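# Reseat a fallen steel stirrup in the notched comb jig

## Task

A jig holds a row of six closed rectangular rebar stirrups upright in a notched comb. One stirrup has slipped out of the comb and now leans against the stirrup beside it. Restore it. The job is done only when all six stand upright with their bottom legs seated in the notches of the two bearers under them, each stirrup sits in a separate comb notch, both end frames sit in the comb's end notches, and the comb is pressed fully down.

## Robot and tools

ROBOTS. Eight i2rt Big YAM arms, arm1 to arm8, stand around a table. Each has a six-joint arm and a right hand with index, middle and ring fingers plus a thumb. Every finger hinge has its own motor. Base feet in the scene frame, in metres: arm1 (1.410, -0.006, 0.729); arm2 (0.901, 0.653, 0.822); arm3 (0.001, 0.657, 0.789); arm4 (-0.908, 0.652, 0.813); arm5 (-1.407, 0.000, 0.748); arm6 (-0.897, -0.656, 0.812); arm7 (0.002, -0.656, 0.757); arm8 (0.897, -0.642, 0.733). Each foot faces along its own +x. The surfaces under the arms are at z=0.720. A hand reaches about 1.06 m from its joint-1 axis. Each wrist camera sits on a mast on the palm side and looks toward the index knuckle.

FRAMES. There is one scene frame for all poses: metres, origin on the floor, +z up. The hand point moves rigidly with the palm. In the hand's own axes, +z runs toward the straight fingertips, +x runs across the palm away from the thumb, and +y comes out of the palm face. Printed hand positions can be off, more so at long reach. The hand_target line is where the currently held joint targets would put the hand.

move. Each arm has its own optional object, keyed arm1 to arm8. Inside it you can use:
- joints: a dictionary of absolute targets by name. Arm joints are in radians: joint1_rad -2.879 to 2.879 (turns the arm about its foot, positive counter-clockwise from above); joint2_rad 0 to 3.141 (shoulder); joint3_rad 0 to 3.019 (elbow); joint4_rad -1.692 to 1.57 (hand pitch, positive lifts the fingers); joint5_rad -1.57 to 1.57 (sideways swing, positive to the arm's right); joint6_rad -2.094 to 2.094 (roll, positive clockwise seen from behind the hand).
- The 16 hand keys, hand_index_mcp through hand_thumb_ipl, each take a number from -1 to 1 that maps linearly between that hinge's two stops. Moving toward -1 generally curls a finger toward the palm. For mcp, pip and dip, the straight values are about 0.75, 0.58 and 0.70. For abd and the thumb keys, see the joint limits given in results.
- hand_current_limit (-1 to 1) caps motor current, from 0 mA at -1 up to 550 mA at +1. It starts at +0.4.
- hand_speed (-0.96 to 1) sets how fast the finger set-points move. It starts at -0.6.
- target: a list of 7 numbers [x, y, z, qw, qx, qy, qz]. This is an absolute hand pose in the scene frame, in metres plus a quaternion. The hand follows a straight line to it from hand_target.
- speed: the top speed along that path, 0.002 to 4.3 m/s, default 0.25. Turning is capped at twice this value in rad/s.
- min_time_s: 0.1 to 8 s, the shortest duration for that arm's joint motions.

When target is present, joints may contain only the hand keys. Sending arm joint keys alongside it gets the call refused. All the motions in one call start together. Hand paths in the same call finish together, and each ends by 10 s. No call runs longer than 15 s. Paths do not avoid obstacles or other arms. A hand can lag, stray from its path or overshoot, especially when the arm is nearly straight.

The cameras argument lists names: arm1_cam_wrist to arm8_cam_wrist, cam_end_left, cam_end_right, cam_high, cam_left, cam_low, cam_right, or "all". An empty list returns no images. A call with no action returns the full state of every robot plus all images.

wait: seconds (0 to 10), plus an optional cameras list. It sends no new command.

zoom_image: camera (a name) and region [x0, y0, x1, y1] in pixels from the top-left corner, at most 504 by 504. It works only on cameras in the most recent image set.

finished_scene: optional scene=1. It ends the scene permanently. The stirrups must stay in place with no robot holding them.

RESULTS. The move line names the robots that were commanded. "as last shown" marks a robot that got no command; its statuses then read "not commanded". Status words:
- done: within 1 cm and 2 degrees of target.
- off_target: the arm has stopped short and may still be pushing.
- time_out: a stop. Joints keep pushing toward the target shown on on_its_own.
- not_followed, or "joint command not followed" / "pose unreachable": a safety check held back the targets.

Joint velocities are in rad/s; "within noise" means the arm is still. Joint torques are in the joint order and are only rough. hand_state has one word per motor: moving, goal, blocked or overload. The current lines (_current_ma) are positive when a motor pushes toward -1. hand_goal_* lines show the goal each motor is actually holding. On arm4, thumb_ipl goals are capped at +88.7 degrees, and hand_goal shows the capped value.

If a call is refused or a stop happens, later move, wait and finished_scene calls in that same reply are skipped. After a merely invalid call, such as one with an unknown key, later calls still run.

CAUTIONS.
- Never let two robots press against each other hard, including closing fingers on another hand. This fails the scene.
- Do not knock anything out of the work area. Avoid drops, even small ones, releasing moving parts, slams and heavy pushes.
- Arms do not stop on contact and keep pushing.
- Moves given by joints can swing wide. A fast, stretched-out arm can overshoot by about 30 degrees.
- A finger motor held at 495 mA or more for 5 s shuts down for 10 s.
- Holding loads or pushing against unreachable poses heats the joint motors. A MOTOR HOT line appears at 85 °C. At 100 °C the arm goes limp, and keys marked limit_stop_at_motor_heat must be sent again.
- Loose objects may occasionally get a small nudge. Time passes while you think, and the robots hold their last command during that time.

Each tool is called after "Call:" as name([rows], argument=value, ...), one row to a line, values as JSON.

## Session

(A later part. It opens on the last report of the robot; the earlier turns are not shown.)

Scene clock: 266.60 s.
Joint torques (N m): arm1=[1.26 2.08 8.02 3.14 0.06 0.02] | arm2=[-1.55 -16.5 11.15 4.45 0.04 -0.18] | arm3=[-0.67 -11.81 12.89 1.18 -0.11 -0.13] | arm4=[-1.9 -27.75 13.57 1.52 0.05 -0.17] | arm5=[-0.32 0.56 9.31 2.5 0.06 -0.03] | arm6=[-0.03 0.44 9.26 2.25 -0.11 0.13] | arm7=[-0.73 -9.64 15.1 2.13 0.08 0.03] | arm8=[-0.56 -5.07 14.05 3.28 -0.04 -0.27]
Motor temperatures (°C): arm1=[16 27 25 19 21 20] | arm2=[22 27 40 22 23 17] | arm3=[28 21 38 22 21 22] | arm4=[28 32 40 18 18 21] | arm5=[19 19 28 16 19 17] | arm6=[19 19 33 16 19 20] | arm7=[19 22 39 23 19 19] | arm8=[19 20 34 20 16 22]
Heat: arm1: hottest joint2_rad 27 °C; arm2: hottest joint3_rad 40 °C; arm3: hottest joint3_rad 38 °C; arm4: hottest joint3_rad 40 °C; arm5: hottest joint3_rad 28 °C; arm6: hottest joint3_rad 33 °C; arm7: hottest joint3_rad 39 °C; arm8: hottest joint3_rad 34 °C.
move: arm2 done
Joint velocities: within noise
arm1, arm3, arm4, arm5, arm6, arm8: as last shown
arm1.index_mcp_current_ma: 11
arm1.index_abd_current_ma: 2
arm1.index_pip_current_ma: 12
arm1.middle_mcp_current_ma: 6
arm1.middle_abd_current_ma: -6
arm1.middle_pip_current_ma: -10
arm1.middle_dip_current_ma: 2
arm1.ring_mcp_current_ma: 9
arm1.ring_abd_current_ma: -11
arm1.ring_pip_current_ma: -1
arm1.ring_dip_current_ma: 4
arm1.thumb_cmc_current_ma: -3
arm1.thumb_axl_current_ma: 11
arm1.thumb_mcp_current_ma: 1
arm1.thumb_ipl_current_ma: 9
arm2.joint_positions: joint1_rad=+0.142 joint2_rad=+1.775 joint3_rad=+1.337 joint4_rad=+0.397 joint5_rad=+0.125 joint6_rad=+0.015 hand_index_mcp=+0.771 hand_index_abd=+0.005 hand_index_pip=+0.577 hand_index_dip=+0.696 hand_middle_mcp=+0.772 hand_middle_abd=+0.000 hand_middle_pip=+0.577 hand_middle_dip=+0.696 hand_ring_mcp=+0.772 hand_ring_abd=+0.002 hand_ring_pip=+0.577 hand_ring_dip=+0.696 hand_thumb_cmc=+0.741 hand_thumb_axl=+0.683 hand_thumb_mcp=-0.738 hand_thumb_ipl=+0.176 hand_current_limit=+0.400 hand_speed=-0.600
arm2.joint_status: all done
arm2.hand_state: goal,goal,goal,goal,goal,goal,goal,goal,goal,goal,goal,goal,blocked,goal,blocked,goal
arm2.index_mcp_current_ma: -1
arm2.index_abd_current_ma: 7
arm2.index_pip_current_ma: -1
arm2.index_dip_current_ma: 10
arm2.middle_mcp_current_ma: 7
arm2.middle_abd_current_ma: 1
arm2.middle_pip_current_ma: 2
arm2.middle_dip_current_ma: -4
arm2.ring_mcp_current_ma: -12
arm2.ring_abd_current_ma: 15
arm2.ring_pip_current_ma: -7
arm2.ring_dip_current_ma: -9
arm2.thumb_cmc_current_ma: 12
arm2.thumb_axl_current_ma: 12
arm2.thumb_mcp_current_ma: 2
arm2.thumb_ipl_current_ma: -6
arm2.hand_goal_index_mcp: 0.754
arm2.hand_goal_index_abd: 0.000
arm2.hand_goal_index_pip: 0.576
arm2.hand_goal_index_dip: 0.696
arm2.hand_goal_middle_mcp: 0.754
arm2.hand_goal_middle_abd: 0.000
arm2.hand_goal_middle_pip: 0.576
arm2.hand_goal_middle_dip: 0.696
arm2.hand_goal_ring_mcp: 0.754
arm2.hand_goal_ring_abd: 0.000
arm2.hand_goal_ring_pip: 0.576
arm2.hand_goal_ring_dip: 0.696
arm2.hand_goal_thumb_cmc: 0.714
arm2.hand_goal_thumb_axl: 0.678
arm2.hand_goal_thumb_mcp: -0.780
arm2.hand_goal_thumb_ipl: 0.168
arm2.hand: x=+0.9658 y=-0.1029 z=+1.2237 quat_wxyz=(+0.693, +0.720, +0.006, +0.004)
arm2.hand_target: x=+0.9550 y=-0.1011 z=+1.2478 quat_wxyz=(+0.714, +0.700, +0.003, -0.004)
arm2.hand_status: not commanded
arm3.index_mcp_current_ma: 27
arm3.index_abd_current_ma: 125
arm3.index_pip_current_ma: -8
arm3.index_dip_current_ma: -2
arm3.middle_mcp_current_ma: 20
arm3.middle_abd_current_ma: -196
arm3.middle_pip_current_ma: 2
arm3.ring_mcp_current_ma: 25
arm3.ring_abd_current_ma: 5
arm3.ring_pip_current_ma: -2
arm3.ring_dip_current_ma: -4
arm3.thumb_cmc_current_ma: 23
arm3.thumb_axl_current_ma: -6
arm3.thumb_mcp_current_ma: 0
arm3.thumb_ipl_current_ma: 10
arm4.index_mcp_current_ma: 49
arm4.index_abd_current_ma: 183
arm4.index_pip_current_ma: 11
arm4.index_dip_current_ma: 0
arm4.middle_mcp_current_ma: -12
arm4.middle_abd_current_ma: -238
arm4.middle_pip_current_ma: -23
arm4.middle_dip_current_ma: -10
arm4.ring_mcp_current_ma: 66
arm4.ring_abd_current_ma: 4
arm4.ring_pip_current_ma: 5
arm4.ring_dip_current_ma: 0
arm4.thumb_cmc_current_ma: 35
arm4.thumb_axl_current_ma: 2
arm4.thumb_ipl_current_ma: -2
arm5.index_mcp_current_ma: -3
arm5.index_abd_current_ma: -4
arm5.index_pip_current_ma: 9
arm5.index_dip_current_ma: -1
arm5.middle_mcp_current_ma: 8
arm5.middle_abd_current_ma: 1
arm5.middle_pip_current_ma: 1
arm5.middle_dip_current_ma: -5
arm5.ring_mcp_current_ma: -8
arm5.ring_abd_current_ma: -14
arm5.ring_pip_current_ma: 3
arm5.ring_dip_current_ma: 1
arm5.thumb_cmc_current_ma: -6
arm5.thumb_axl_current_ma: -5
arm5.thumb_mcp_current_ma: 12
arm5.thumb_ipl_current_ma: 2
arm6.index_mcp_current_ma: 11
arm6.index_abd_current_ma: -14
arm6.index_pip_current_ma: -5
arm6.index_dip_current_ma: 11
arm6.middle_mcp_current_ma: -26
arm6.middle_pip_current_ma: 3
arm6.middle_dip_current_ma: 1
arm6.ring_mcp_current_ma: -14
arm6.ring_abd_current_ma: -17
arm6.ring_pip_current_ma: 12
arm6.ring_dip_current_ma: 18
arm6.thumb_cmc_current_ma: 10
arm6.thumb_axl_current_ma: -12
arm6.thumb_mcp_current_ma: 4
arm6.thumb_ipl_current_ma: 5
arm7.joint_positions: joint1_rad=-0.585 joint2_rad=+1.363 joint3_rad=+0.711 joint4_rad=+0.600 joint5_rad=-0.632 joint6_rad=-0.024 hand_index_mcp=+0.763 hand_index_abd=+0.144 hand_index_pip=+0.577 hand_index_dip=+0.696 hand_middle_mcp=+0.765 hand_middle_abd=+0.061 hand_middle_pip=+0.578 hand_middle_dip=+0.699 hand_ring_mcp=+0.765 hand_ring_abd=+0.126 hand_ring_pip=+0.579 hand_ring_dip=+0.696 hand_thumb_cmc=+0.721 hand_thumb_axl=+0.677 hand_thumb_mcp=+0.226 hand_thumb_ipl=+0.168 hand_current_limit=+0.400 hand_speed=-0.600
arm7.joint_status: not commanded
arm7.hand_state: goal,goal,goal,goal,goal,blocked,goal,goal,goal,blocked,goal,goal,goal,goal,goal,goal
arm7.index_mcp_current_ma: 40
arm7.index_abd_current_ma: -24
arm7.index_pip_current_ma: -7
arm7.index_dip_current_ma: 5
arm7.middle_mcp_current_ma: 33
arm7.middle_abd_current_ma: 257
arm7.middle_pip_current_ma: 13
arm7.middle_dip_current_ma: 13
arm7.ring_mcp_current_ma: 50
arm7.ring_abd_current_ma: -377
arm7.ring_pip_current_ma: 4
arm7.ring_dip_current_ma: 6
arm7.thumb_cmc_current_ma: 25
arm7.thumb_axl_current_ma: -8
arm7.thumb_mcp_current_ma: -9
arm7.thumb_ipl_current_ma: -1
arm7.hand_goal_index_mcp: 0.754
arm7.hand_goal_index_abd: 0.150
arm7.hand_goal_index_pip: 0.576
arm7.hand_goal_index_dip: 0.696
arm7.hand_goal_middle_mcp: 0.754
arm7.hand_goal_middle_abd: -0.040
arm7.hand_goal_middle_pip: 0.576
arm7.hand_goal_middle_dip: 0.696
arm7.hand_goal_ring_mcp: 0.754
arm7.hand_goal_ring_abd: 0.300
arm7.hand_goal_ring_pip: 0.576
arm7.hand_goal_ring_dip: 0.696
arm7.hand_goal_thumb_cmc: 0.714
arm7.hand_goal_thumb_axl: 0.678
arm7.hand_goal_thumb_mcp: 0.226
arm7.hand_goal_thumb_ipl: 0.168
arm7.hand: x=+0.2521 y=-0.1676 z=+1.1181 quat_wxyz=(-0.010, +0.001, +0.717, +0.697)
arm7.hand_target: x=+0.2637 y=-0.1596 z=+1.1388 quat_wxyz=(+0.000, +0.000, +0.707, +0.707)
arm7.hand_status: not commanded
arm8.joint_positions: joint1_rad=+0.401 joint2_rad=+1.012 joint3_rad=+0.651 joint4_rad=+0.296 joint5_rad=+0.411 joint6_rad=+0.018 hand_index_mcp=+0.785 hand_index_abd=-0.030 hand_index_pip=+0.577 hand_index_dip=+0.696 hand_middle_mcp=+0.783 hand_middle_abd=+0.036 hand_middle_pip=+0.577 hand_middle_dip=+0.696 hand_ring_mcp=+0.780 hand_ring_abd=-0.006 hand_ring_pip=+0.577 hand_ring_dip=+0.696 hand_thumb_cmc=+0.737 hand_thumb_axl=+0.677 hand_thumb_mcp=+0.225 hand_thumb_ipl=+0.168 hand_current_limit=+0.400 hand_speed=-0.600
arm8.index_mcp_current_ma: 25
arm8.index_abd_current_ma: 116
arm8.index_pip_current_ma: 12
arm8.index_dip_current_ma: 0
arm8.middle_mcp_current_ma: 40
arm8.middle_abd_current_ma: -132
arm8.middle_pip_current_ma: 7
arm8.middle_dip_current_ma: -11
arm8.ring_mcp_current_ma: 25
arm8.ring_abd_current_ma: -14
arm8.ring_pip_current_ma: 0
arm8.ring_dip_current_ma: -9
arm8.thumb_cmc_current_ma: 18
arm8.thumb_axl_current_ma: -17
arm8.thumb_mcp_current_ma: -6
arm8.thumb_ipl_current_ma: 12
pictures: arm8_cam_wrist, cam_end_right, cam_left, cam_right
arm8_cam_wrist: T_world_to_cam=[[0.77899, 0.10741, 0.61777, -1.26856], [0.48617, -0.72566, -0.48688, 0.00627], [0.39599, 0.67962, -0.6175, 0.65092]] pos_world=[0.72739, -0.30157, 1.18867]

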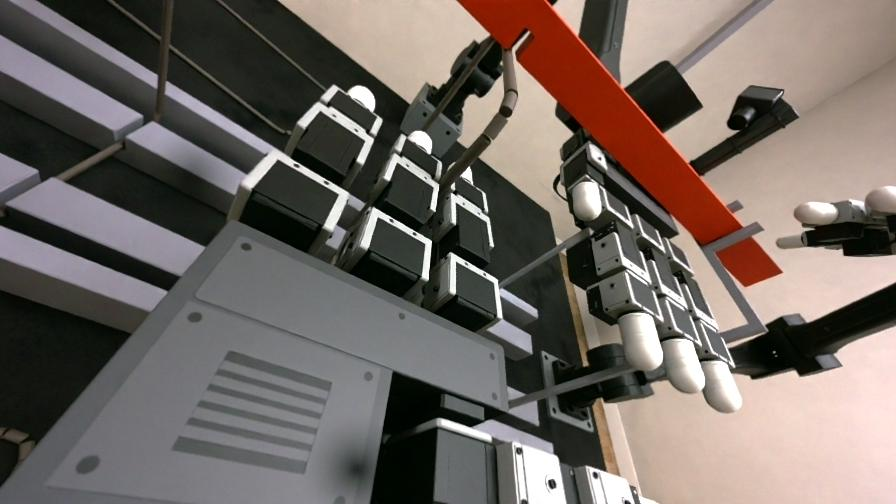

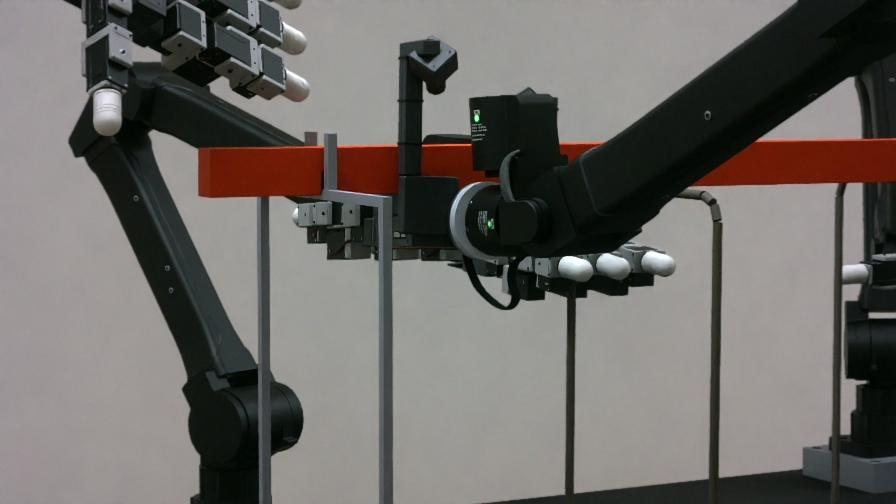

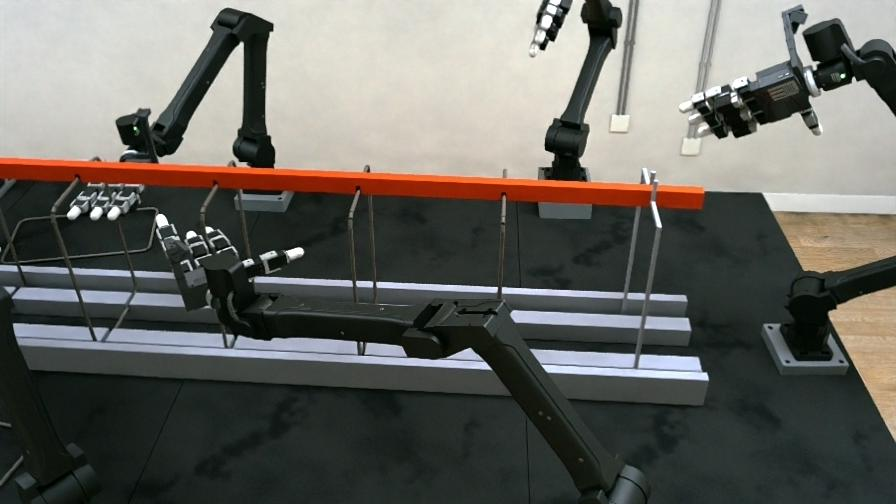

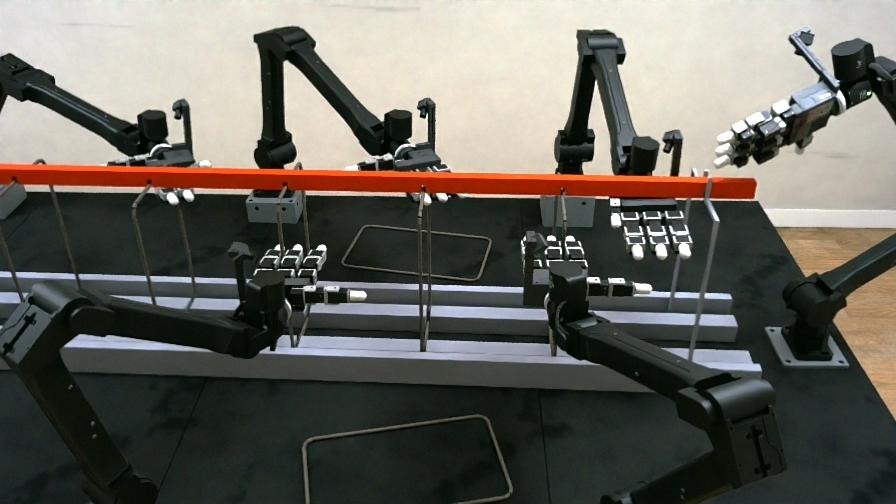

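Call:
move(arm2={"joints": {"joint2_rad": 1.774, "joint3_rad": 1.352, "joint4_rad": 0.43}, "min_time_s": 1.5}, cameras=["cam_right", "arm8_cam_wrist", "cam_end_right", "arm1_cam_wrist"])

Call:
zoom_image(camera="cam_right", region=[400, 160, 450, 210])

Call:
zoom_image(camera="cam_right", region=[540, 160, 590, 210])

Call:
zoom_image(camera="cam_end_right", region=[250, 100, 430, 250])

Call:
zoom_image(camera="arm8_cam_wrist", region=[640, 160, 840, 340])

Scene clock: 269.40 s.
Joint torques (N m): arm1=[1.55 2.49 7.92 3.22 0.07 0.02] | arm2=[-1.49 -16.62 11.18 4.48 0.04 -0.17] | arm3=[-0.67 -11.75 12.89 1.18 -0.11 -0.13] | arm4=[-1.08 -28.81 13.64 1.74 0.06 -0.24] | arm5=[-0.32 0.56 9.31 2.51 0.06 -0.03] | arm6=[0.03 0.44 9.25 2.26 -0.11 0.13] | arm7=[-0.91 -9.7 15.09 2.17 0.08 0.04] | arm8=[-0.56 -4.95 14.06 3.26 -0.04 -0.28]
Motor temperatures (°C): arm1=[16 27 25 19 21 20] | arm2=[22 27 40 22 23 17] | arm3=[28 21 39 22 21 22] | arm4=[28 32 40 18 18 21] | arm5=[19 19 28 16 19 17] | arm6=[19 19 33 16 19 20] | arm7=[19 22 39 23 19 19] | arm8=[19 20 35 20 16 22]
Heat: arm1: hottest joint2_rad 27 °C; arm2: hottest joint3_rad 40 °C; arm3: hottest joint3_rad 39 °C; arm4: hottest joint3_rad 40 °C; arm5: hottest joint3_rad 28 °C; arm6: hottest joint3_rad 33 °C; arm7: hottest joint3_rad 39 °C; arm8: hottest joint3_rad 35 °C.
move: arm2 done
Joint velocities: within noise
arm1, arm3, arm4, arm5, arm6, arm7, arm8: as last shown
arm1.index_mcp_current_ma: 14
arm1.index_abd_current_ma: 6
arm1.index_dip_current_ma: 13
arm1.middle_mcp_current_ma: 3
arm1.ring_mcp_current_ma: 12
arm1.ring_abd_current_ma: -1
arm1.ring_pip_current_ma: -3
arm1.ring_dip_current_ma: 5
arm1.thumb_cmc_current_ma: 2
arm1.thumb_axl_current_ma: 9
arm1.thumb_mcp_current_ma: 2
arm1.thumb_ipl_current_ma: 6
arm2.joint_positions: joint1_rad=+0.142 joint2_rad=+1.780 joint3_rad=+1.331 joint4_rad=+0.397 joint5_rad=+0.125 joint6_rad=+0.014 hand_index_mcp=+0.771 hand_index_abd=+0.005 hand_index_pip=+0.577 hand_index_dip=+0.696 hand_middle_mcp=+0.772 hand_middle_abd=+0.000 hand_middle_pip=+0.577 hand_middle_dip=+0.696 hand_ring_mcp=+0.772 hand_ring_abd=+0.002 hand_ring_pip=+0.577 hand_ring_dip=+0.696 hand_thumb_cmc=+0.741 hand_thumb_axl=+0.683 hand_thumb_mcp=-0.738 hand_thumb_ipl=+0.176 hand_current_limit=+0.400 hand_speed=-0.600
arm2.joint_status: all done
arm2.hand_state: goal,goal,goal,goal,goal,goal,goal,goal,goal,goal,goal,goal,blocked,goal,blocked,goal
arm2.index_mcp_current_ma: 9
arm2.index_abd_current_ma: 12
arm2.index_pip_current_ma: -2
arm2.index_dip_current_ma: -5
arm2.middle_mcp_current_ma: -1
arm2.middle_abd_current_ma: 10
arm2.middle_pip_current_ma: 5
arm2.middle_dip_current_ma: 4
arm2.ring_mcp_current_ma: -12
arm2.ring_abd_current_ma: 4
arm2.ring_pip_current_ma: 2
arm2.ring_dip_current_ma: -3
arm2.thumb_cmc_current_ma: 15
arm2.thumb_axl_current_ma: 13
arm2.thumb_mcp_current_ma: 4
arm2.thumb_ipl_current_ma: -5
arm2.hand_goal_index_mcp: 0.754
arm2.hand_goal_index_abd: 0.000
arm2.hand_goal_index_pip: 0.576
arm2.hand_goal_index_dip: 0.696
arm2.hand_goal_middle_mcp: 0.754
arm2.hand_goal_middle_abd: 0.000
arm2.hand_goal_middle_pip: 0.576
arm2.hand_goal_middle_dip: 0.696
arm2.hand_goal_ring_mcp: 0.754
arm2.hand_goal_ring_abd: 0.000
arm2.hand_goal_ring_pip: 0.576
arm2.hand_goal_ring_dip: 0.696
arm2.hand_goal_thumb_cmc: 0.714
arm2.hand_goal_thumb_axl: 0.678
arm2.hand_goal_thumb_mcp: -0.780
arm2.hand_goal_thumb_ipl: 0.168
arm2.hand: x=+0.9659 y=-0.1039 z=+1.2159 quat_wxyz=(+0.689, +0.724, +0.007, +0.003)
arm2.hand_target: x=+0.9551 y=-0.1021 z=+1.2414 quat_wxyz=(+0.711, +0.704, +0.003, -0.004)
arm2.hand_status: not commanded
arm3.index_mcp_current_ma: 26
arm3.index_abd_current_ma: 119
arm3.index_dip_current_ma: 0
arm3.middle_mcp_current_ma: 21
arm3.middle_pip_current_ma: 0
arm3.middle_dip_current_ma: -7
arm3.ring_mcp_current_ma: 28
arm3.ring_abd_current_ma: -3
arm3.ring_pip_current_ma: 2
arm3.ring_dip_current_ma: -1
arm3.thumb_cmc_current_ma: 25
arm3.thumb_axl_current_ma: 1
arm3.thumb_mcp_current_ma: 4
arm4.index_mcp_current_ma: 40
arm4.index_abd_current_ma: 173
arm4.index_pip_current_ma: 15
arm4.index_dip_current_ma: -5
arm4.middle_mcp_current_ma: -7
arm4.middle_abd_current_ma: -222
arm4.middle_pip_current_ma: -32
arm4.middle_dip_current_ma: -16
arm4.ring_mcp_current_ma: 82
arm4.ring_abd_current_ma: -5
arm4.ring_pip_current_ma: -4
arm4.ring_dip_current_ma: -5
arm4.thumb_cmc_current_ma: 39
arm4.thumb_mcp_current_ma: -8
arm4.thumb_ipl_current_ma: -10
arm5.index_mcp_current_ma: -1
arm5.index_dip_current_ma: 0
arm5.middle_mcp_current_ma: 3
arm5.middle_abd_current_ma: -4
arm5.ring_mcp_current_ma: -9
arm5.ring_abd_current_ma: -10
arm5.ring_pip_current_ma: 1
arm5.ring_dip_current_ma: 2
arm5.thumb_axl_current_ma: -3
arm5.thumb_mcp_current_ma: 3
arm5.thumb_ipl_current_ma: 4
arm6.index_mcp_current_ma: 17
arm6.index_abd_current_ma: 5
arm6.index_pip_current_ma: 0
arm6.index_dip_current_ma: 0
arm6.middle_mcp_current_ma: -17
arm6.middle_abd_current_ma: -6
arm6.middle_pip_current_ma: 8
arm6.middle_dip_current_ma: -8
arm6.ring_mcp_current_ma: -12
arm6.ring_abd_current_ma: 1
arm6.ring_pip_current_ma: -9
arm6.ring_dip_current_ma: -8
arm6.thumb_cmc_current_ma: 8
arm6.thumb_axl_current_ma: -2
arm6.thumb_mcp_current_ma: 5
arm6.thumb_ipl_current_ma: -6
arm7.index_mcp_current_ma: 38
arm7.index_pip_current_ma: -3
arm7.index_dip_current_ma: 7
arm7.middle_mcp_current_ma: 34
arm7.middle_abd_current_ma: 256
arm7.middle_dip_current_ma: 12
arm7.ring_mcp_current_ma: 42
arm7.ring_abd_current_ma: -385
arm7.ring_dip_current_ma: 5
arm7.thumb_cmc_current_ma: 22
arm7.thumb_axl_current_ma: -2
arm7.thumb_mcp_current_ma: -6
arm7.thumb_ipl_current_ma: 3
arm8.index_abd_current_ma: 110
arm8.index_pip_current_ma: -6
arm8.index_dip_current_ma: 2
arm8.middle_mcp_current_ma: 36
arm8.middle_abd_current_ma: -135
arm8.middle_pip_current_ma: 8
arm8.middle_dip_current_ma: -9
arm8.ring_mcp_current_ma: 23
arm8.ring_abd_current_ma: -12
arm8.ring_pip_current_ma: -7
arm8.ring_dip_current_ma: 4
arm8.thumb_axl_current_ma: 0
arm8.thumb_mcp_current_ma: -3
arm8.thumb_ipl_current_ma: 0
pictures: arm1_cam_wrist, arm8_cam_wrist, cam_end_right, cam_right
arm1_cam_wrist: T_world_to_cam=[[-0.11149, 0.92779, -0.35606, 0.61322], [0.95395, -0.0005, -0.29998, -0.76236], [-0.2785, -0.37311, -0.885, 1.63745]] pos_world=[1.25164, 0.04163, 1.4388]
arm8_cam_wrist: T_world_to_cam=[[0.77899, 0.10741, 0.61777, -1.26856], [0.48617, -0.72566, -0.48688, 0.00627], [0.39599, 0.67962, -0.6175, 0.65092]] pos_world=[0.72739, -0.30157, 1.18867]

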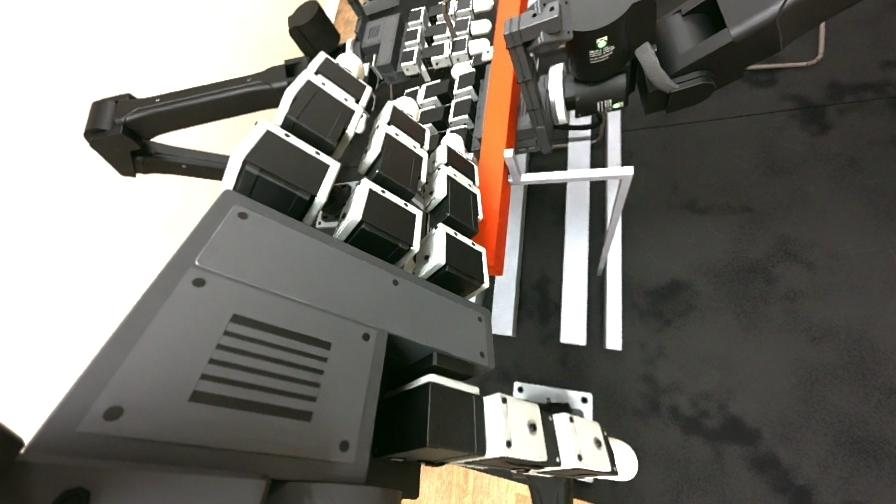

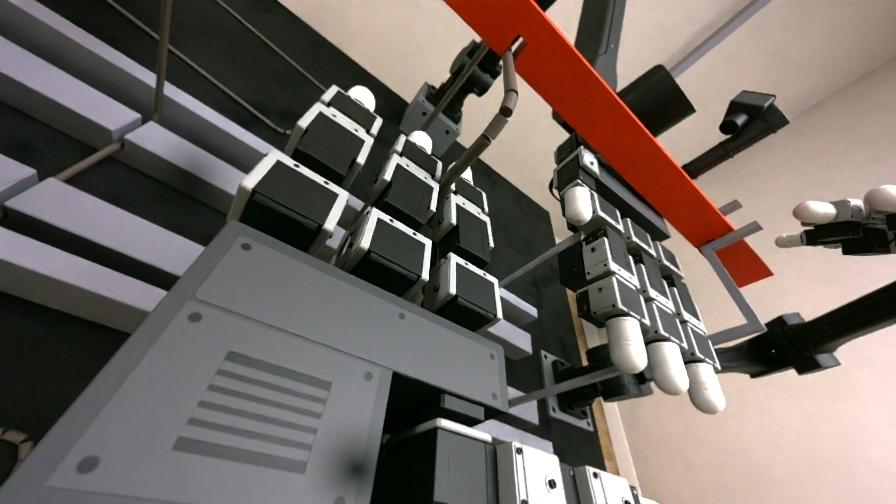

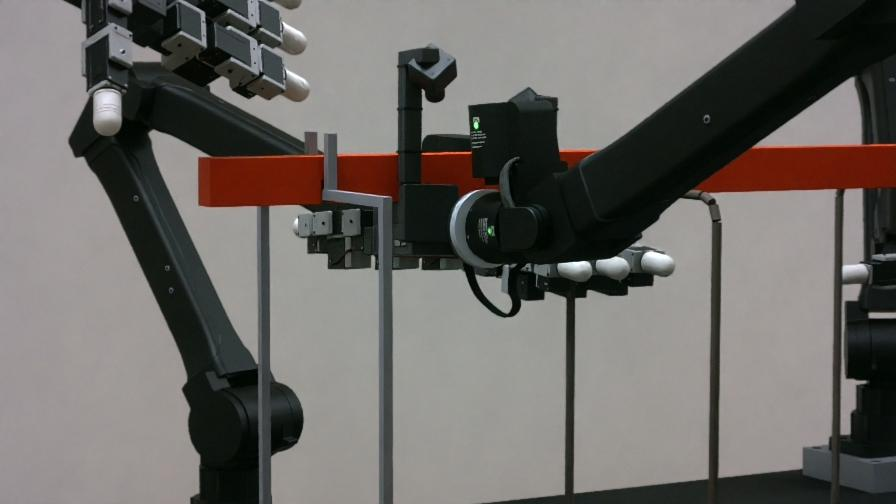

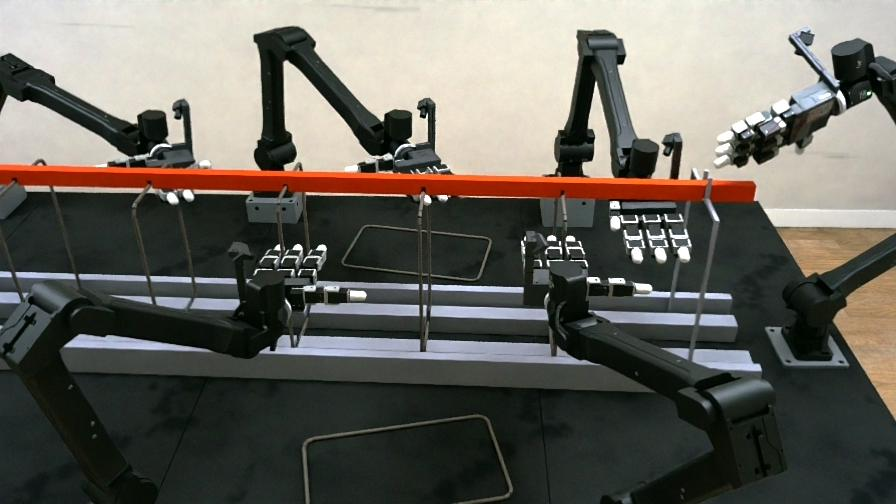

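Scaled by 10.080.

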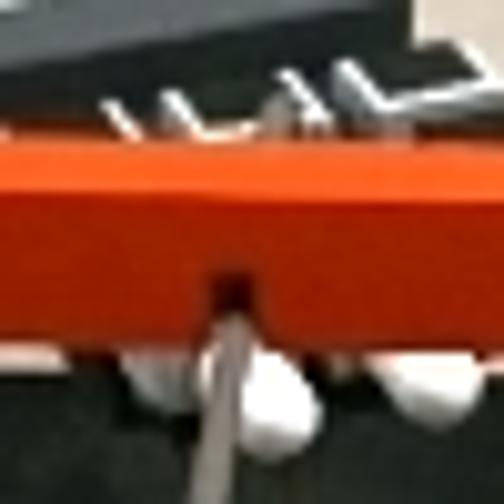

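Scaled by 10.080.

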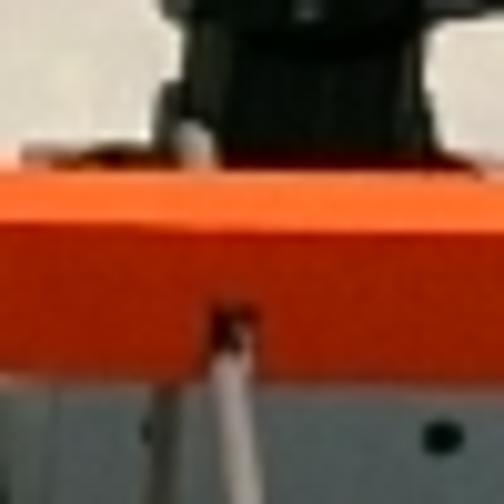

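Scaled by 2.800.

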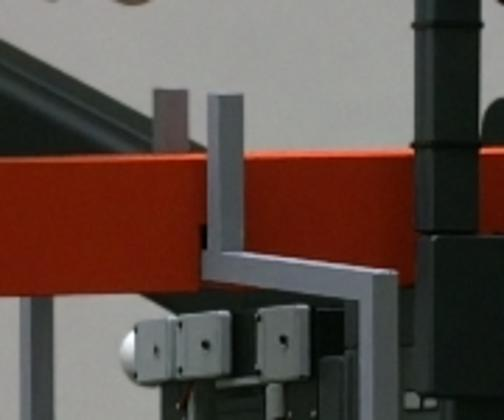

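Scaled by 2.520.

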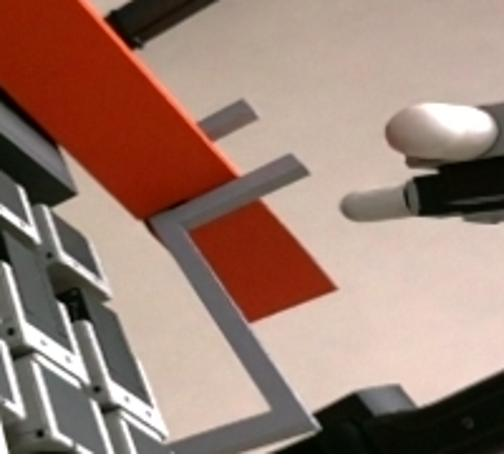

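Call:
move(arm2={"joints": {"joint2_rad": 1.778, "joint3_rad": 1.346, "joint4_rad": 0.43}, "min_time_s": 1.5}, cameras=["cam_right", "cam_left", "cam_end_right"])

Call:
zoom_image(camera="cam_right", region=[400, 160, 450, 210])

Call:
zoom_image(camera="cam_right", region=[540, 160, 590, 210])

Call:
zoom_image(camera="cam_end_right", region=[250, 100, 430, 250])

Call:
zoom_image(camera="cam_right", region=[660, 150, 780, 230])

Scene clock: 271.97 s.
Joint torques (N m): arm1=[1.73 2.61 8.02 3.06 0.08 -0.03] | arm2=[-1.55 -16.62 11.07 4.45 0.04 -0.15] | arm3=[-0.62 -11.75 12.9 1.18 -0.11 -0.13] | arm4=[-1.79 -27.87 13.71 1.69 0.11 -0.17] | arm5=[-0.32 0.56 9.32 2.5 0.06 -0.02] | arm6=[-0.03 0.44 9.26 2.25 -0.11 0.13] | arm7=[-0.85 -9.47 15.1 2.15 0.08 0.04] | arm8=[-0.73 -5.07 14.05 3.25 -0.04 -0.28]
Motor temperatures (°C): arm1=[16 27 25 19 21 20] | arm2=[22 27 39 22 23 17] | arm3=[28 21 39 22 21 22] | arm4=[28 32 40 18 18 21] | arm5=[19 19 28 16 19 17] | arm6=[19 19 33 16 19 20] | arm7=[19 22 39 23 19 19] | arm8=[19 20 35 20 16 22]
Heat: arm1: hottest joint2_rad 27 °C; arm2: hottest joint3_rad 39 °C; arm3: hottest joint3_rad 39 °C; arm4: hottest joint3_rad 40 °C; arm5: hottest joint3_rad 28 °C; arm6: hottest joint3_rad 33 °C; arm7: hottest joint3_rad 39 °C; arm8: hottest joint3_rad 35 °C.
move: arm2 done
Joint velocities: within noise
arm1, arm3, arm4, arm5, arm6, arm7, arm8: as last shown
arm1.index_mcp_current_ma: 11
arm1.index_abd_current_ma: 7
arm1.index_pip_current_ma: 8
arm1.index_dip_current_ma: 8
arm1.middle_mcp_current_ma: 1
arm1.middle_abd_current_ma: -12
arm1.middle_pip_current_ma: -13
arm1.middle_dip_current_ma: 5
arm1.ring_abd_current_ma: -6
arm1.ring_pip_current_ma: -7
arm1.ring_dip_current_ma: 8
arm1.thumb_cmc_current_ma: -2
arm1.thumb_ipl_current_ma: 2
arm2.joint_positions: joint1_rad=+0.142 joint2_rad=+1.785 joint3_rad=+1.326 joint4_rad=+0.397 joint5_rad=+0.125 joint6_rad=+0.013 hand_index_mcp=+0.771 hand_index_abd=+0.005 hand_index_pip=+0.577 hand_index_dip=+0.696 hand_middle_mcp=+0.772 hand_middle_abd=+0.000 hand_middle_pip=+0.577 hand_middle_dip=+0.696 hand_ring_mcp=+0.772 hand_ring_abd=+0.002 hand_ring_pip=+0.577 hand_ring_dip=+0.696 hand_thumb_cmc=+0.741 hand_thumb_axl=+0.683 hand_thumb_mcp=-0.738 hand_thumb_ipl=+0.176 hand_current_limit=+0.400 hand_speed=-0.600
arm2.joint_status: all done
arm2.hand_state: goal,goal,goal,goal,goal,goal,goal,goal,goal,goal,goal,goal,blocked,goal,blocked,goal
arm2.index_mcp_current_ma: 0
arm2.index_abd_current_ma: 11
arm2.index_pip_current_ma: -8
arm2.index_dip_current_ma: 3
arm2.middle_mcp_current_ma: 6
arm2.middle_abd_current_ma: 4
arm2.middle_pip_current_ma: 8
arm2.middle_dip_current_ma: 1
arm2.ring_mcp_current_ma: -2
arm2.ring_abd_current_ma: -1
arm2.ring_pip_current_ma: 6
arm2.ring_dip_current_ma: 4
arm2.thumb_cmc_current_ma: 8
arm2.thumb_axl_current_ma: 8
arm2.thumb_mcp_current_ma: 10
arm2.thumb_ipl_current_ma: -7
arm2.hand_goal_index_mcp: 0.754
arm2.hand_goal_index_abd: 0.000
arm2.hand_goal_index_pip: 0.576
arm2.hand_goal_index_dip: 0.696
arm2.hand_goal_middle_mcp: 0.754
arm2.hand_goal_middle_abd: 0.000
arm2.hand_goal_middle_pip: 0.576
arm2.hand_goal_middle_dip: 0.696
arm2.hand_goal_ring_mcp: 0.754
arm2.hand_goal_ring_abd: 0.000
arm2.hand_goal_ring_pip: 0.576
arm2.hand_goal_ring_dip: 0.696
arm2.hand_goal_thumb_cmc: 0.714
arm2.hand_goal_thumb_axl: 0.678
arm2.hand_goal_thumb_mcp: -0.780
arm2.hand_goal_thumb_ipl: 0.168
arm2.hand: x=+0.9660 y=-0.1045 z=+1.2099 quat_wxyz=(+0.686, +0.728, +0.007, +0.002)
arm2.hand_target: x=+0.9551 y=-0.1028 z=+1.2349 quat_wxyz=(+0.707, +0.707, +0.004, -0.005)
arm2.hand_status: not commanded
arm3.index_mcp_current_ma: 25
arm3.index_abd_current_ma: 125
arm3.index_pip_current_ma: -7
arm3.index_dip_current_ma: -4
arm3.middle_mcp_current_ma: 23
arm3.middle_abd_current_ma: -194
arm3.middle_pip_current_ma: 4
arm3.middle_dip_current_ma: -11
arm3.ring_mcp_current_ma: 26
arm3.ring_abd_current_ma: 1
arm3.ring_pip_current_ma: -4
arm3.ring_dip_current_ma: -8
arm3.thumb_cmc_current_ma: 23
arm3.thumb_mcp_current_ma: 1
arm3.thumb_ipl_current_ma: 13
arm4.index_mcp_current_ma: 48
arm4.index_abd_current_ma: 179
arm4.index_dip_current_ma: 1
arm4.middle_mcp_current_ma: -5
arm4.middle_abd_current_ma: -235
arm4.middle_pip_current_ma: -27
arm4.middle_dip_current_ma: -15
arm4.ring_mcp_current_ma: 70
arm4.ring_abd_current_ma: -13
arm4.ring_pip_current_ma: -6
arm4.ring_dip_current_ma: -1
arm4.thumb_cmc_current_ma: 36
arm4.thumb_axl_current_ma: 6
arm4.thumb_mcp_current_ma: -2
arm4.thumb_ipl_current_ma: -11
arm5.index_mcp_current_ma: -7
arm5.index_abd_current_ma: -6
arm5.index_pip_current_ma: 12
arm5.index_dip_current_ma: -5
arm5.middle_mcp_current_ma: 6
arm5.middle_abd_current_ma: 0
arm5.middle_pip_current_ma: -1
arm5.ring_abd_current_ma: -9
arm5.ring_dip_current_ma: 1
arm5.thumb_axl_current_ma: -11
arm5.thumb_mcp_current_ma: 11
arm5.thumb_ipl_current_ma: 1
arm6.index_mcp_current_ma: 9
arm6.index_abd_current_ma: -7
arm6.index_pip_current_ma: 2
arm6.index_dip_current_ma: 4
arm6.middle_mcp_current_ma: -6
arm6.middle_abd_current_ma: 13
arm6.middle_dip_current_ma: 5
arm6.ring_mcp_current_ma: -2
arm6.ring_abd_current_ma: 12
arm6.ring_pip_current_ma: 0
arm6.ring_dip_current_ma: -28
arm6.thumb_cmc_current_ma: 7
arm6.thumb_axl_current_ma: -23
arm6.thumb_mcp_current_ma: 9
arm6.thumb_ipl_current_ma: -20
arm7.index_mcp_current_ma: 41
arm7.index_abd_current_ma: -23
arm7.index_pip_current_ma: -2
arm7.middle_mcp_current_ma: 32
arm7.middle_abd_current_ma: 251
arm7.middle_pip_current_ma: 17
arm7.middle_dip_current_ma: 8
arm7.ring_mcp_current_ma: 51
arm7.ring_pip_current_ma: 1
arm7.ring_dip_current_ma: 8
arm7.thumb_cmc_current_ma: 29
arm7.thumb_axl_current_ma: -6
arm7.thumb_mcp_current_ma: -11
arm7.thumb_ipl_current_ma: -1
arm8.index_mcp_current_ma: 23
arm8.index_abd_current_ma: 126
arm8.index_pip_current_ma: 0
arm8.index_dip_current_ma: 9
arm8.middle_mcp_current_ma: 29
arm8.middle_abd_current_ma: -134
arm8.middle_pip_current_ma: 23
arm8.middle_dip_current_ma: -3
arm8.ring_mcp_current_ma: 31
arm8.ring_abd_current_ma: -25
arm8.ring_pip_current_ma: -10
arm8.ring_dip_current_ma: 3
arm8.thumb_cmc_current_ma: 20
arm8.thumb_axl_current_ma: -21
arm8.thumb_mcp_current_ma: -6
arm8.thumb_ipl_current_ma: 13
pictures: cam_end_right, cam_left, cam_right

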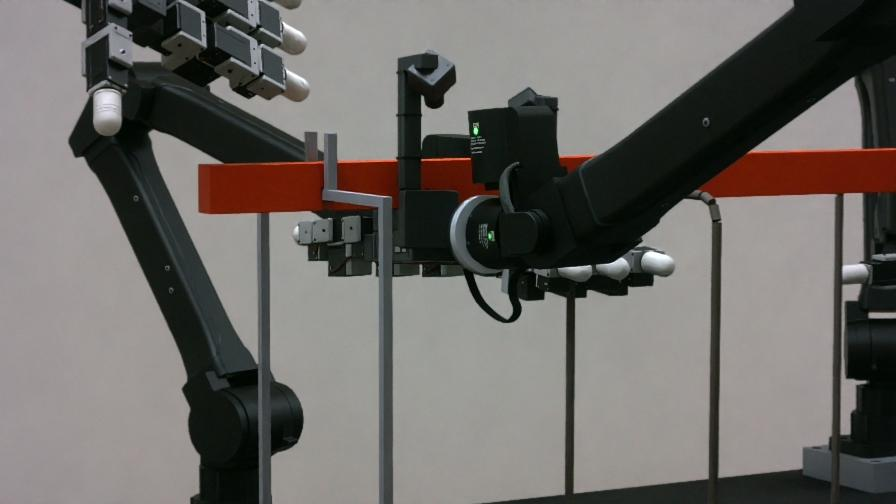

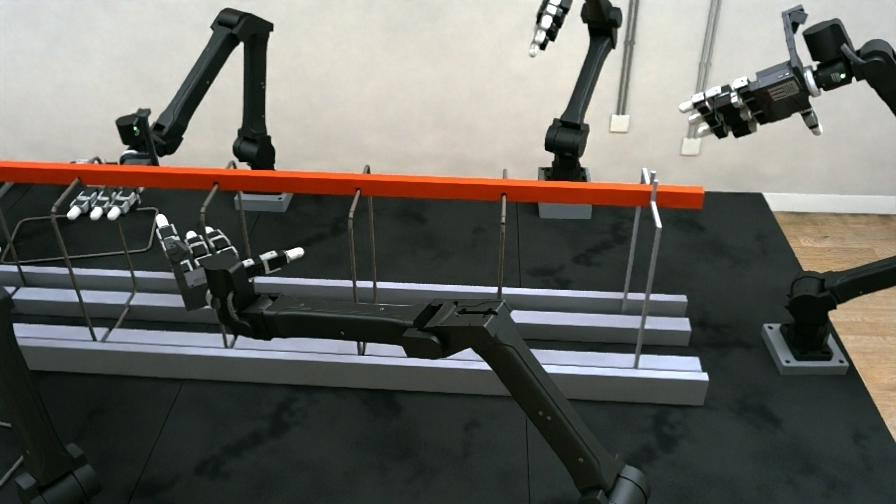

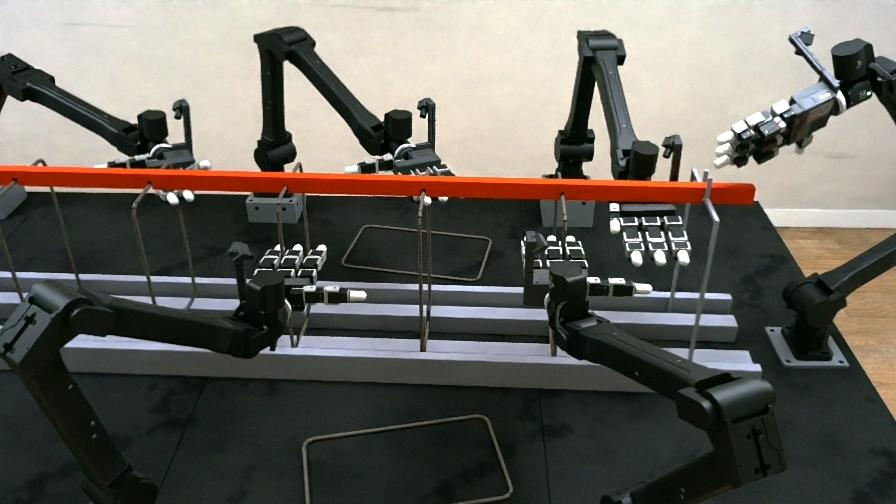

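Scaled by 10.080.

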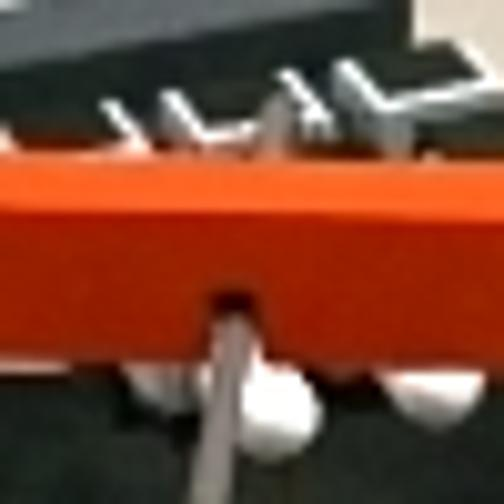

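Scaled by 10.080.

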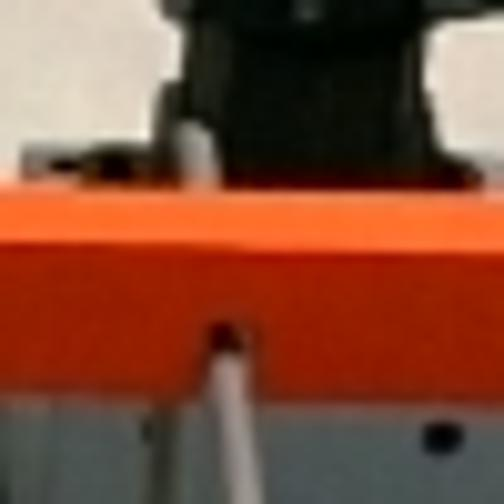

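Scaled by 2.800.

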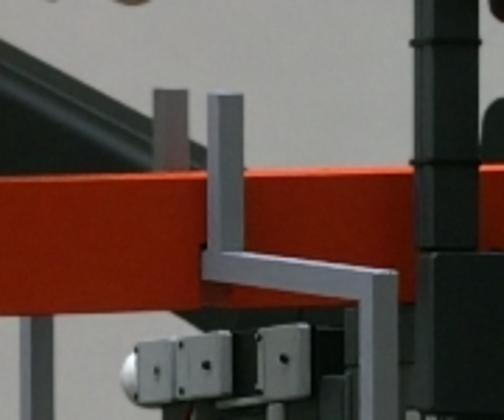

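Scaled by 4.200.

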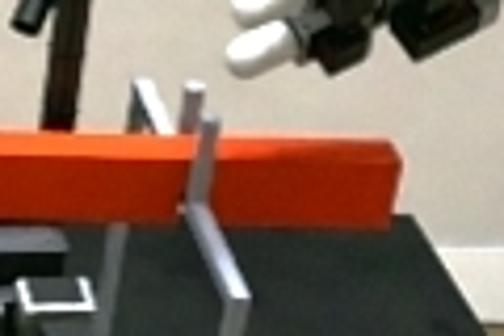

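Call:
move(arm2={"joints": {"joint2_rad": 1.783, "joint3_rad": 1.338, "joint4_rad": 0.43}, "min_time_s": 1.5}, cameras=["cam_right", "cam_left", "cam_end_right"])

Call:
zoom_image(camera="cam_right", region=[540, 160, 590, 210])

Call:
zoom_image(camera="cam_end_right", region=[250, 100, 430, 250])

Scene clock: 274.40 s.
Joint torques (N m): arm1=[1.49 2.49 7.91 3.28 0.04 0.01] | arm2=[-1.49 -16.44 10.63 4.44 0.04 -0.15] | arm3=[-0.67 -11.81 12.89 1.18 -0.11 -0.13] | arm4=[-0.97 -28.63 13.55 1.61 0.03 -0.14] | arm5=[-0.38 0.56 9.31 2.48 0.06 -0.02] | arm6=[-0.03 0.44 9.25 2.25 -0.1 0.13] | arm7=[-0.67 -9.41 15.13 2.11 0.07 0.05] | arm8=[-0.62 -4.89 14.06 3.29 -0.03 -0.28]
Motor temperatures (°C): arm1=[16 27 25 19 21 20] | arm2=[22 27 39 22 23 17] | arm3=[28 21 39 22 21 22] | arm4=[28 32 40 18 18 21] | arm5=[19 19 28 16 19 17] | arm6=[19 19 33 16 19 20] | arm7=[19 22 39 23 19 19] | arm8=[19 20 35 20 16 22]
Heat: arm1: hottest joint2_rad 27 °C; arm2: hottest joint3_rad 39 °C; arm3: hottest joint3_rad 39 °C; arm4: hottest joint3_rad 40 °C; arm5: hottest joint3_rad 28 °C; arm6: hottest joint3_rad 33 °C; arm7: hottest joint3_rad 39 °C; arm8: hottest joint3_rad 35 °C.
move: arm2 done
Joint velocities: within noise
arm1, arm3, arm4, arm5, arm6, arm7, arm8: as last shown
arm1.index_mcp_current_ma: 16
arm1.index_abd_current_ma: 3
arm1.index_pip_current_ma: 6
arm1.index_dip_current_ma: 13
arm1.middle_mcp_current_ma: 11
arm1.middle_abd_current_ma: -6
arm1.middle_pip_current_ma: -7
arm1.middle_dip_current_ma: 8
arm1.ring_mcp_current_ma: 10
arm1.ring_abd_current_ma: -13
arm1.ring_pip_current_ma: -5
arm1.ring_dip_current_ma: 11
arm1.thumb_cmc_current_ma: 0
arm1.thumb_axl_current_ma: 14
arm1.thumb_mcp_current_ma: 4
arm1.thumb_ipl_current_ma: -4
arm2.joint_positions: joint1_rad=+0.142 joint2_rad=+1.787 joint3_rad=+1.324 joint4_rad=+0.397 joint5_rad=+0.125 joint6_rad=+0.012 hand_index_mcp=+0.772 hand_index_abd=+0.005 hand_index_pip=+0.577 hand_index_dip=+0.696 hand_middle_mcp=+0.773 hand_middle_abd=+0.000 hand_middle_pip=+0.577 hand_middle_dip=+0.696 hand_ring_mcp=+0.772 hand_ring_abd=+0.002 hand_ring_pip=+0.577 hand_ring_dip=+0.696 hand_thumb_cmc=+0.741 hand_thumb_axl=+0.683 hand_thumb_mcp=-0.738 hand_thumb_ipl=+0.176 hand_current_limit=+0.400 hand_speed=-0.600
arm2.joint_status: all done
arm2.hand_state: goal,goal,goal,goal,goal,goal,goal,goal,goal,goal,goal,goal,blocked,goal,blocked,goal
arm2.index_mcp_current_ma: 3
arm2.index_abd_current_ma: -2
arm2.index_pip_current_ma: -6
arm2.index_dip_current_ma: 0
arm2.middle_mcp_current_ma: 7
arm2.middle_abd_current_ma: 16
arm2.middle_pip_current_ma: 0
arm2.middle_dip_current_ma: 7
arm2.ring_mcp_current_ma: -10
arm2.ring_abd_current_ma: 9
arm2.ring_pip_current_ma: -16
arm2.ring_dip_current_ma: -3
arm2.thumb_cmc_current_ma: 3
arm2.thumb_axl_current_ma: 2
arm2.thumb_mcp_current_ma: 11
arm2.thumb_ipl_current_ma: 0
arm2.hand_goal_index_mcp: 0.754
arm2.hand_goal_index_abd: 0.000
arm2.hand_goal_index_pip: 0.576
arm2.hand_goal_index_dip: 0.696
arm2.hand_goal_middle_mcp: 0.754
arm2.hand_goal_middle_abd: 0.000
arm2.hand_goal_middle_pip: 0.576
arm2.hand_goal_middle_dip: 0.696
arm2.hand_goal_ring_mcp: 0.754
arm2.hand_goal_ring_abd: 0.000
arm2.hand_goal_ring_pip: 0.576
arm2.hand_goal_ring_dip: 0.696
arm2.hand_goal_thumb_cmc: 0.714
arm2.hand_goal_thumb_axl: 0.678
arm2.hand_goal_thumb_mcp: -0.780
arm2.hand_goal_thumb_ipl: 0.168
arm2.hand: x=+0.9661 y=-0.1048 z=+1.2072 quat_wxyz=(+0.684, +0.729, +0.008, +0.002)
arm2.hand_target: x=+0.9552 y=-0.1034 z=+1.2269 quat_wxyz=(+0.703, +0.711, +0.004, -0.005)
arm2.hand_status: not commanded
arm3.index_mcp_current_ma: 24
arm3.index_abd_current_ma: 123
arm3.index_pip_current_ma: -9
arm3.index_dip_current_ma: -2
arm3.middle_abd_current_ma: -191
arm3.middle_pip_current_ma: 1
arm3.middle_dip_current_ma: -8
arm3.ring_mcp_current_ma: 28
arm3.ring_abd_current_ma: 2
arm3.ring_pip_current_ma: 1
arm3.ring_dip_current_ma: -3
arm3.thumb_cmc_current_ma: 20
arm3.thumb_axl_current_ma: 0
arm3.thumb_mcp_current_ma: 0
arm3.thumb_ipl_current_ma: 6
arm4.index_mcp_current_ma: 49
arm4.index_abd_current_ma: 184
arm4.index_pip_current_ma: 8
arm4.index_dip_current_ma: -9
arm4.middle_mcp_current_ma: -6
arm4.middle_abd_current_ma: -220
arm4.middle_pip_current_ma: -34
arm4.middle_dip_current_ma: -12
arm4.ring_mcp_current_ma: 73
arm4.ring_abd_current_ma: -9
arm4.ring_pip_current_ma: -10
arm4.ring_dip_current_ma: -8
arm4.thumb_cmc_current_ma: 23
arm4.thumb_axl_current_ma: 5
arm4.thumb_mcp_current_ma: 3
arm4.thumb_ipl_current_ma: 1
arm5.index_mcp_current_ma: -1
arm5.index_abd_current_ma: -3
arm5.index_pip_current_ma: 15
arm5.index_dip_current_ma: -7
arm5.middle_mcp_current_ma: 4
arm5.middle_abd_current_ma: 2
arm5.middle_dip_current_ma: -10
arm5.ring_mcp_current_ma: -8
arm5.ring_abd_current_ma: -8
arm5.ring_pip_current_ma: -1
arm5.ring_dip_current_ma: 3
arm5.thumb_cmc_current_ma: -4
arm5.thumb_axl_current_ma: -14
arm5.thumb_mcp_current_ma: 5
arm5.thumb_ipl_current_ma: 4
arm6.index_mcp_current_ma: 29
arm6.index_abd_current_ma: -14
arm6.index_pip_current_ma: -10
arm6.index_dip_current_ma: -7
arm6.middle_mcp_current_ma: -15
arm6.middle_abd_current_ma: 12
arm6.middle_pip_current_ma: 4
arm6.middle_dip_current_ma: 4
arm6.ring_mcp_current_ma: 2
arm6.ring_abd_current_ma: -29
arm6.ring_pip_current_ma: 24
arm6.ring_dip_current_ma: -11
arm6.thumb_cmc_current_ma: 17
arm6.thumb_axl_current_ma: -6
arm6.thumb_mcp_current_ma: 6
arm6.thumb_ipl_current_ma: -4
arm7.index_mcp_current_ma: 37
arm7.index_abd_current_ma: -21
arm7.index_pip_current_ma: -4
arm7.middle_mcp_current_ma: 34
arm7.middle_abd_current_ma: 258
arm7.middle_pip_current_ma: 12
arm7.middle_dip_current_ma: 12
arm7.ring_mcp_current_ma: 49
arm7.ring_pip_current_ma: 5
arm7.ring_dip_current_ma: 4
arm7.thumb_cmc_current_ma: 27
arm7.thumb_axl_current_ma: -4
arm7.thumb_mcp_current_ma: -10
arm8.index_mcp_current_ma: 27
arm8.index_abd_current_ma: 99
arm8.index_pip_current_ma: -6
arm8.middle_mcp_current_ma: 37
arm8.middle_abd_current_ma: -141
arm8.middle_pip_current_ma: 15
arm8.middle_dip_current_ma: -14
arm8.ring_mcp_current_ma: 27
arm8.ring_abd_current_ma: -7
arm8.ring_pip_current_ma: 10
arm8.ring_dip_current_ma: -4
arm8.thumb_cmc_current_ma: 33
arm8.thumb_axl_current_ma: -15
arm8.thumb_mcp_current_ma: -20
arm8.thumb_ipl_current_ma: 24
pictures: cam_end_right, cam_left, cam_right

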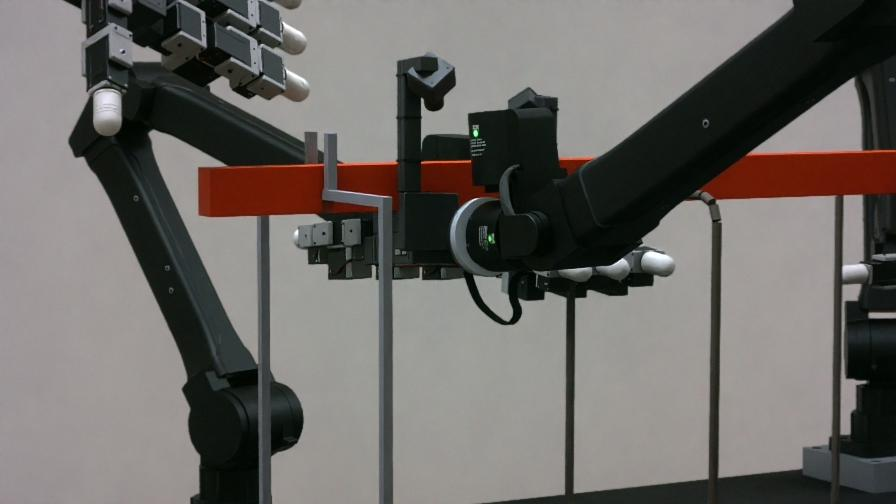

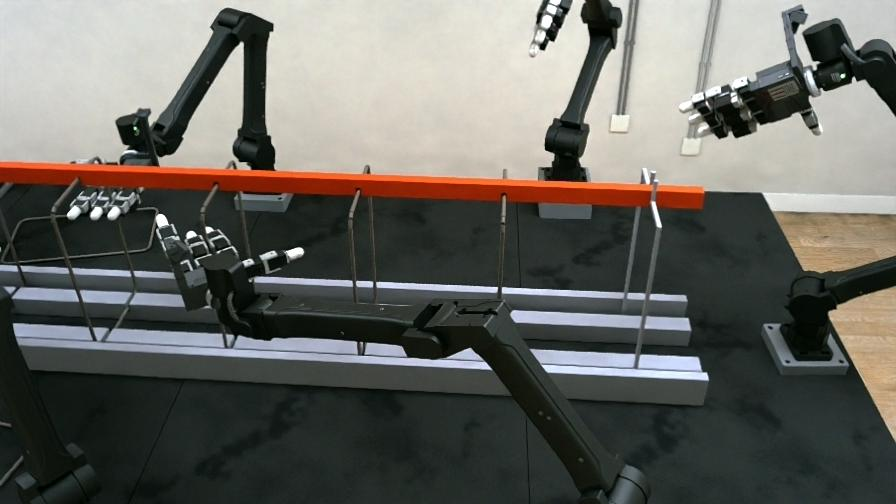

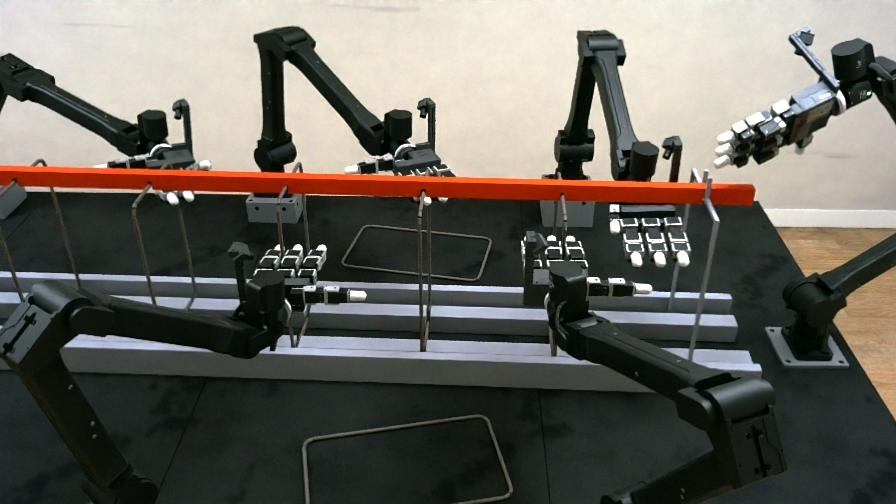

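Scaled by 10.080.

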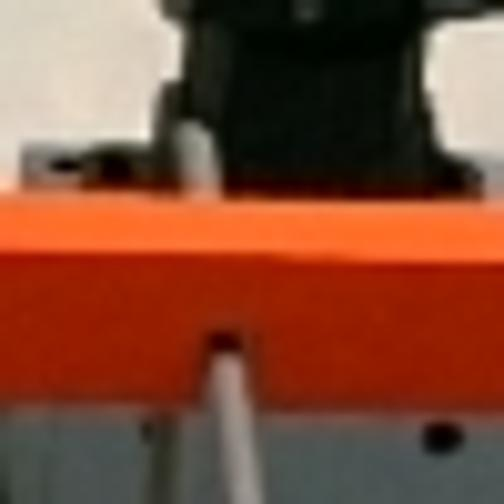

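Scaled by 2.800.

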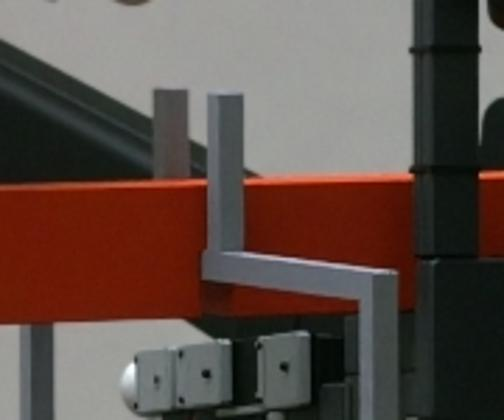

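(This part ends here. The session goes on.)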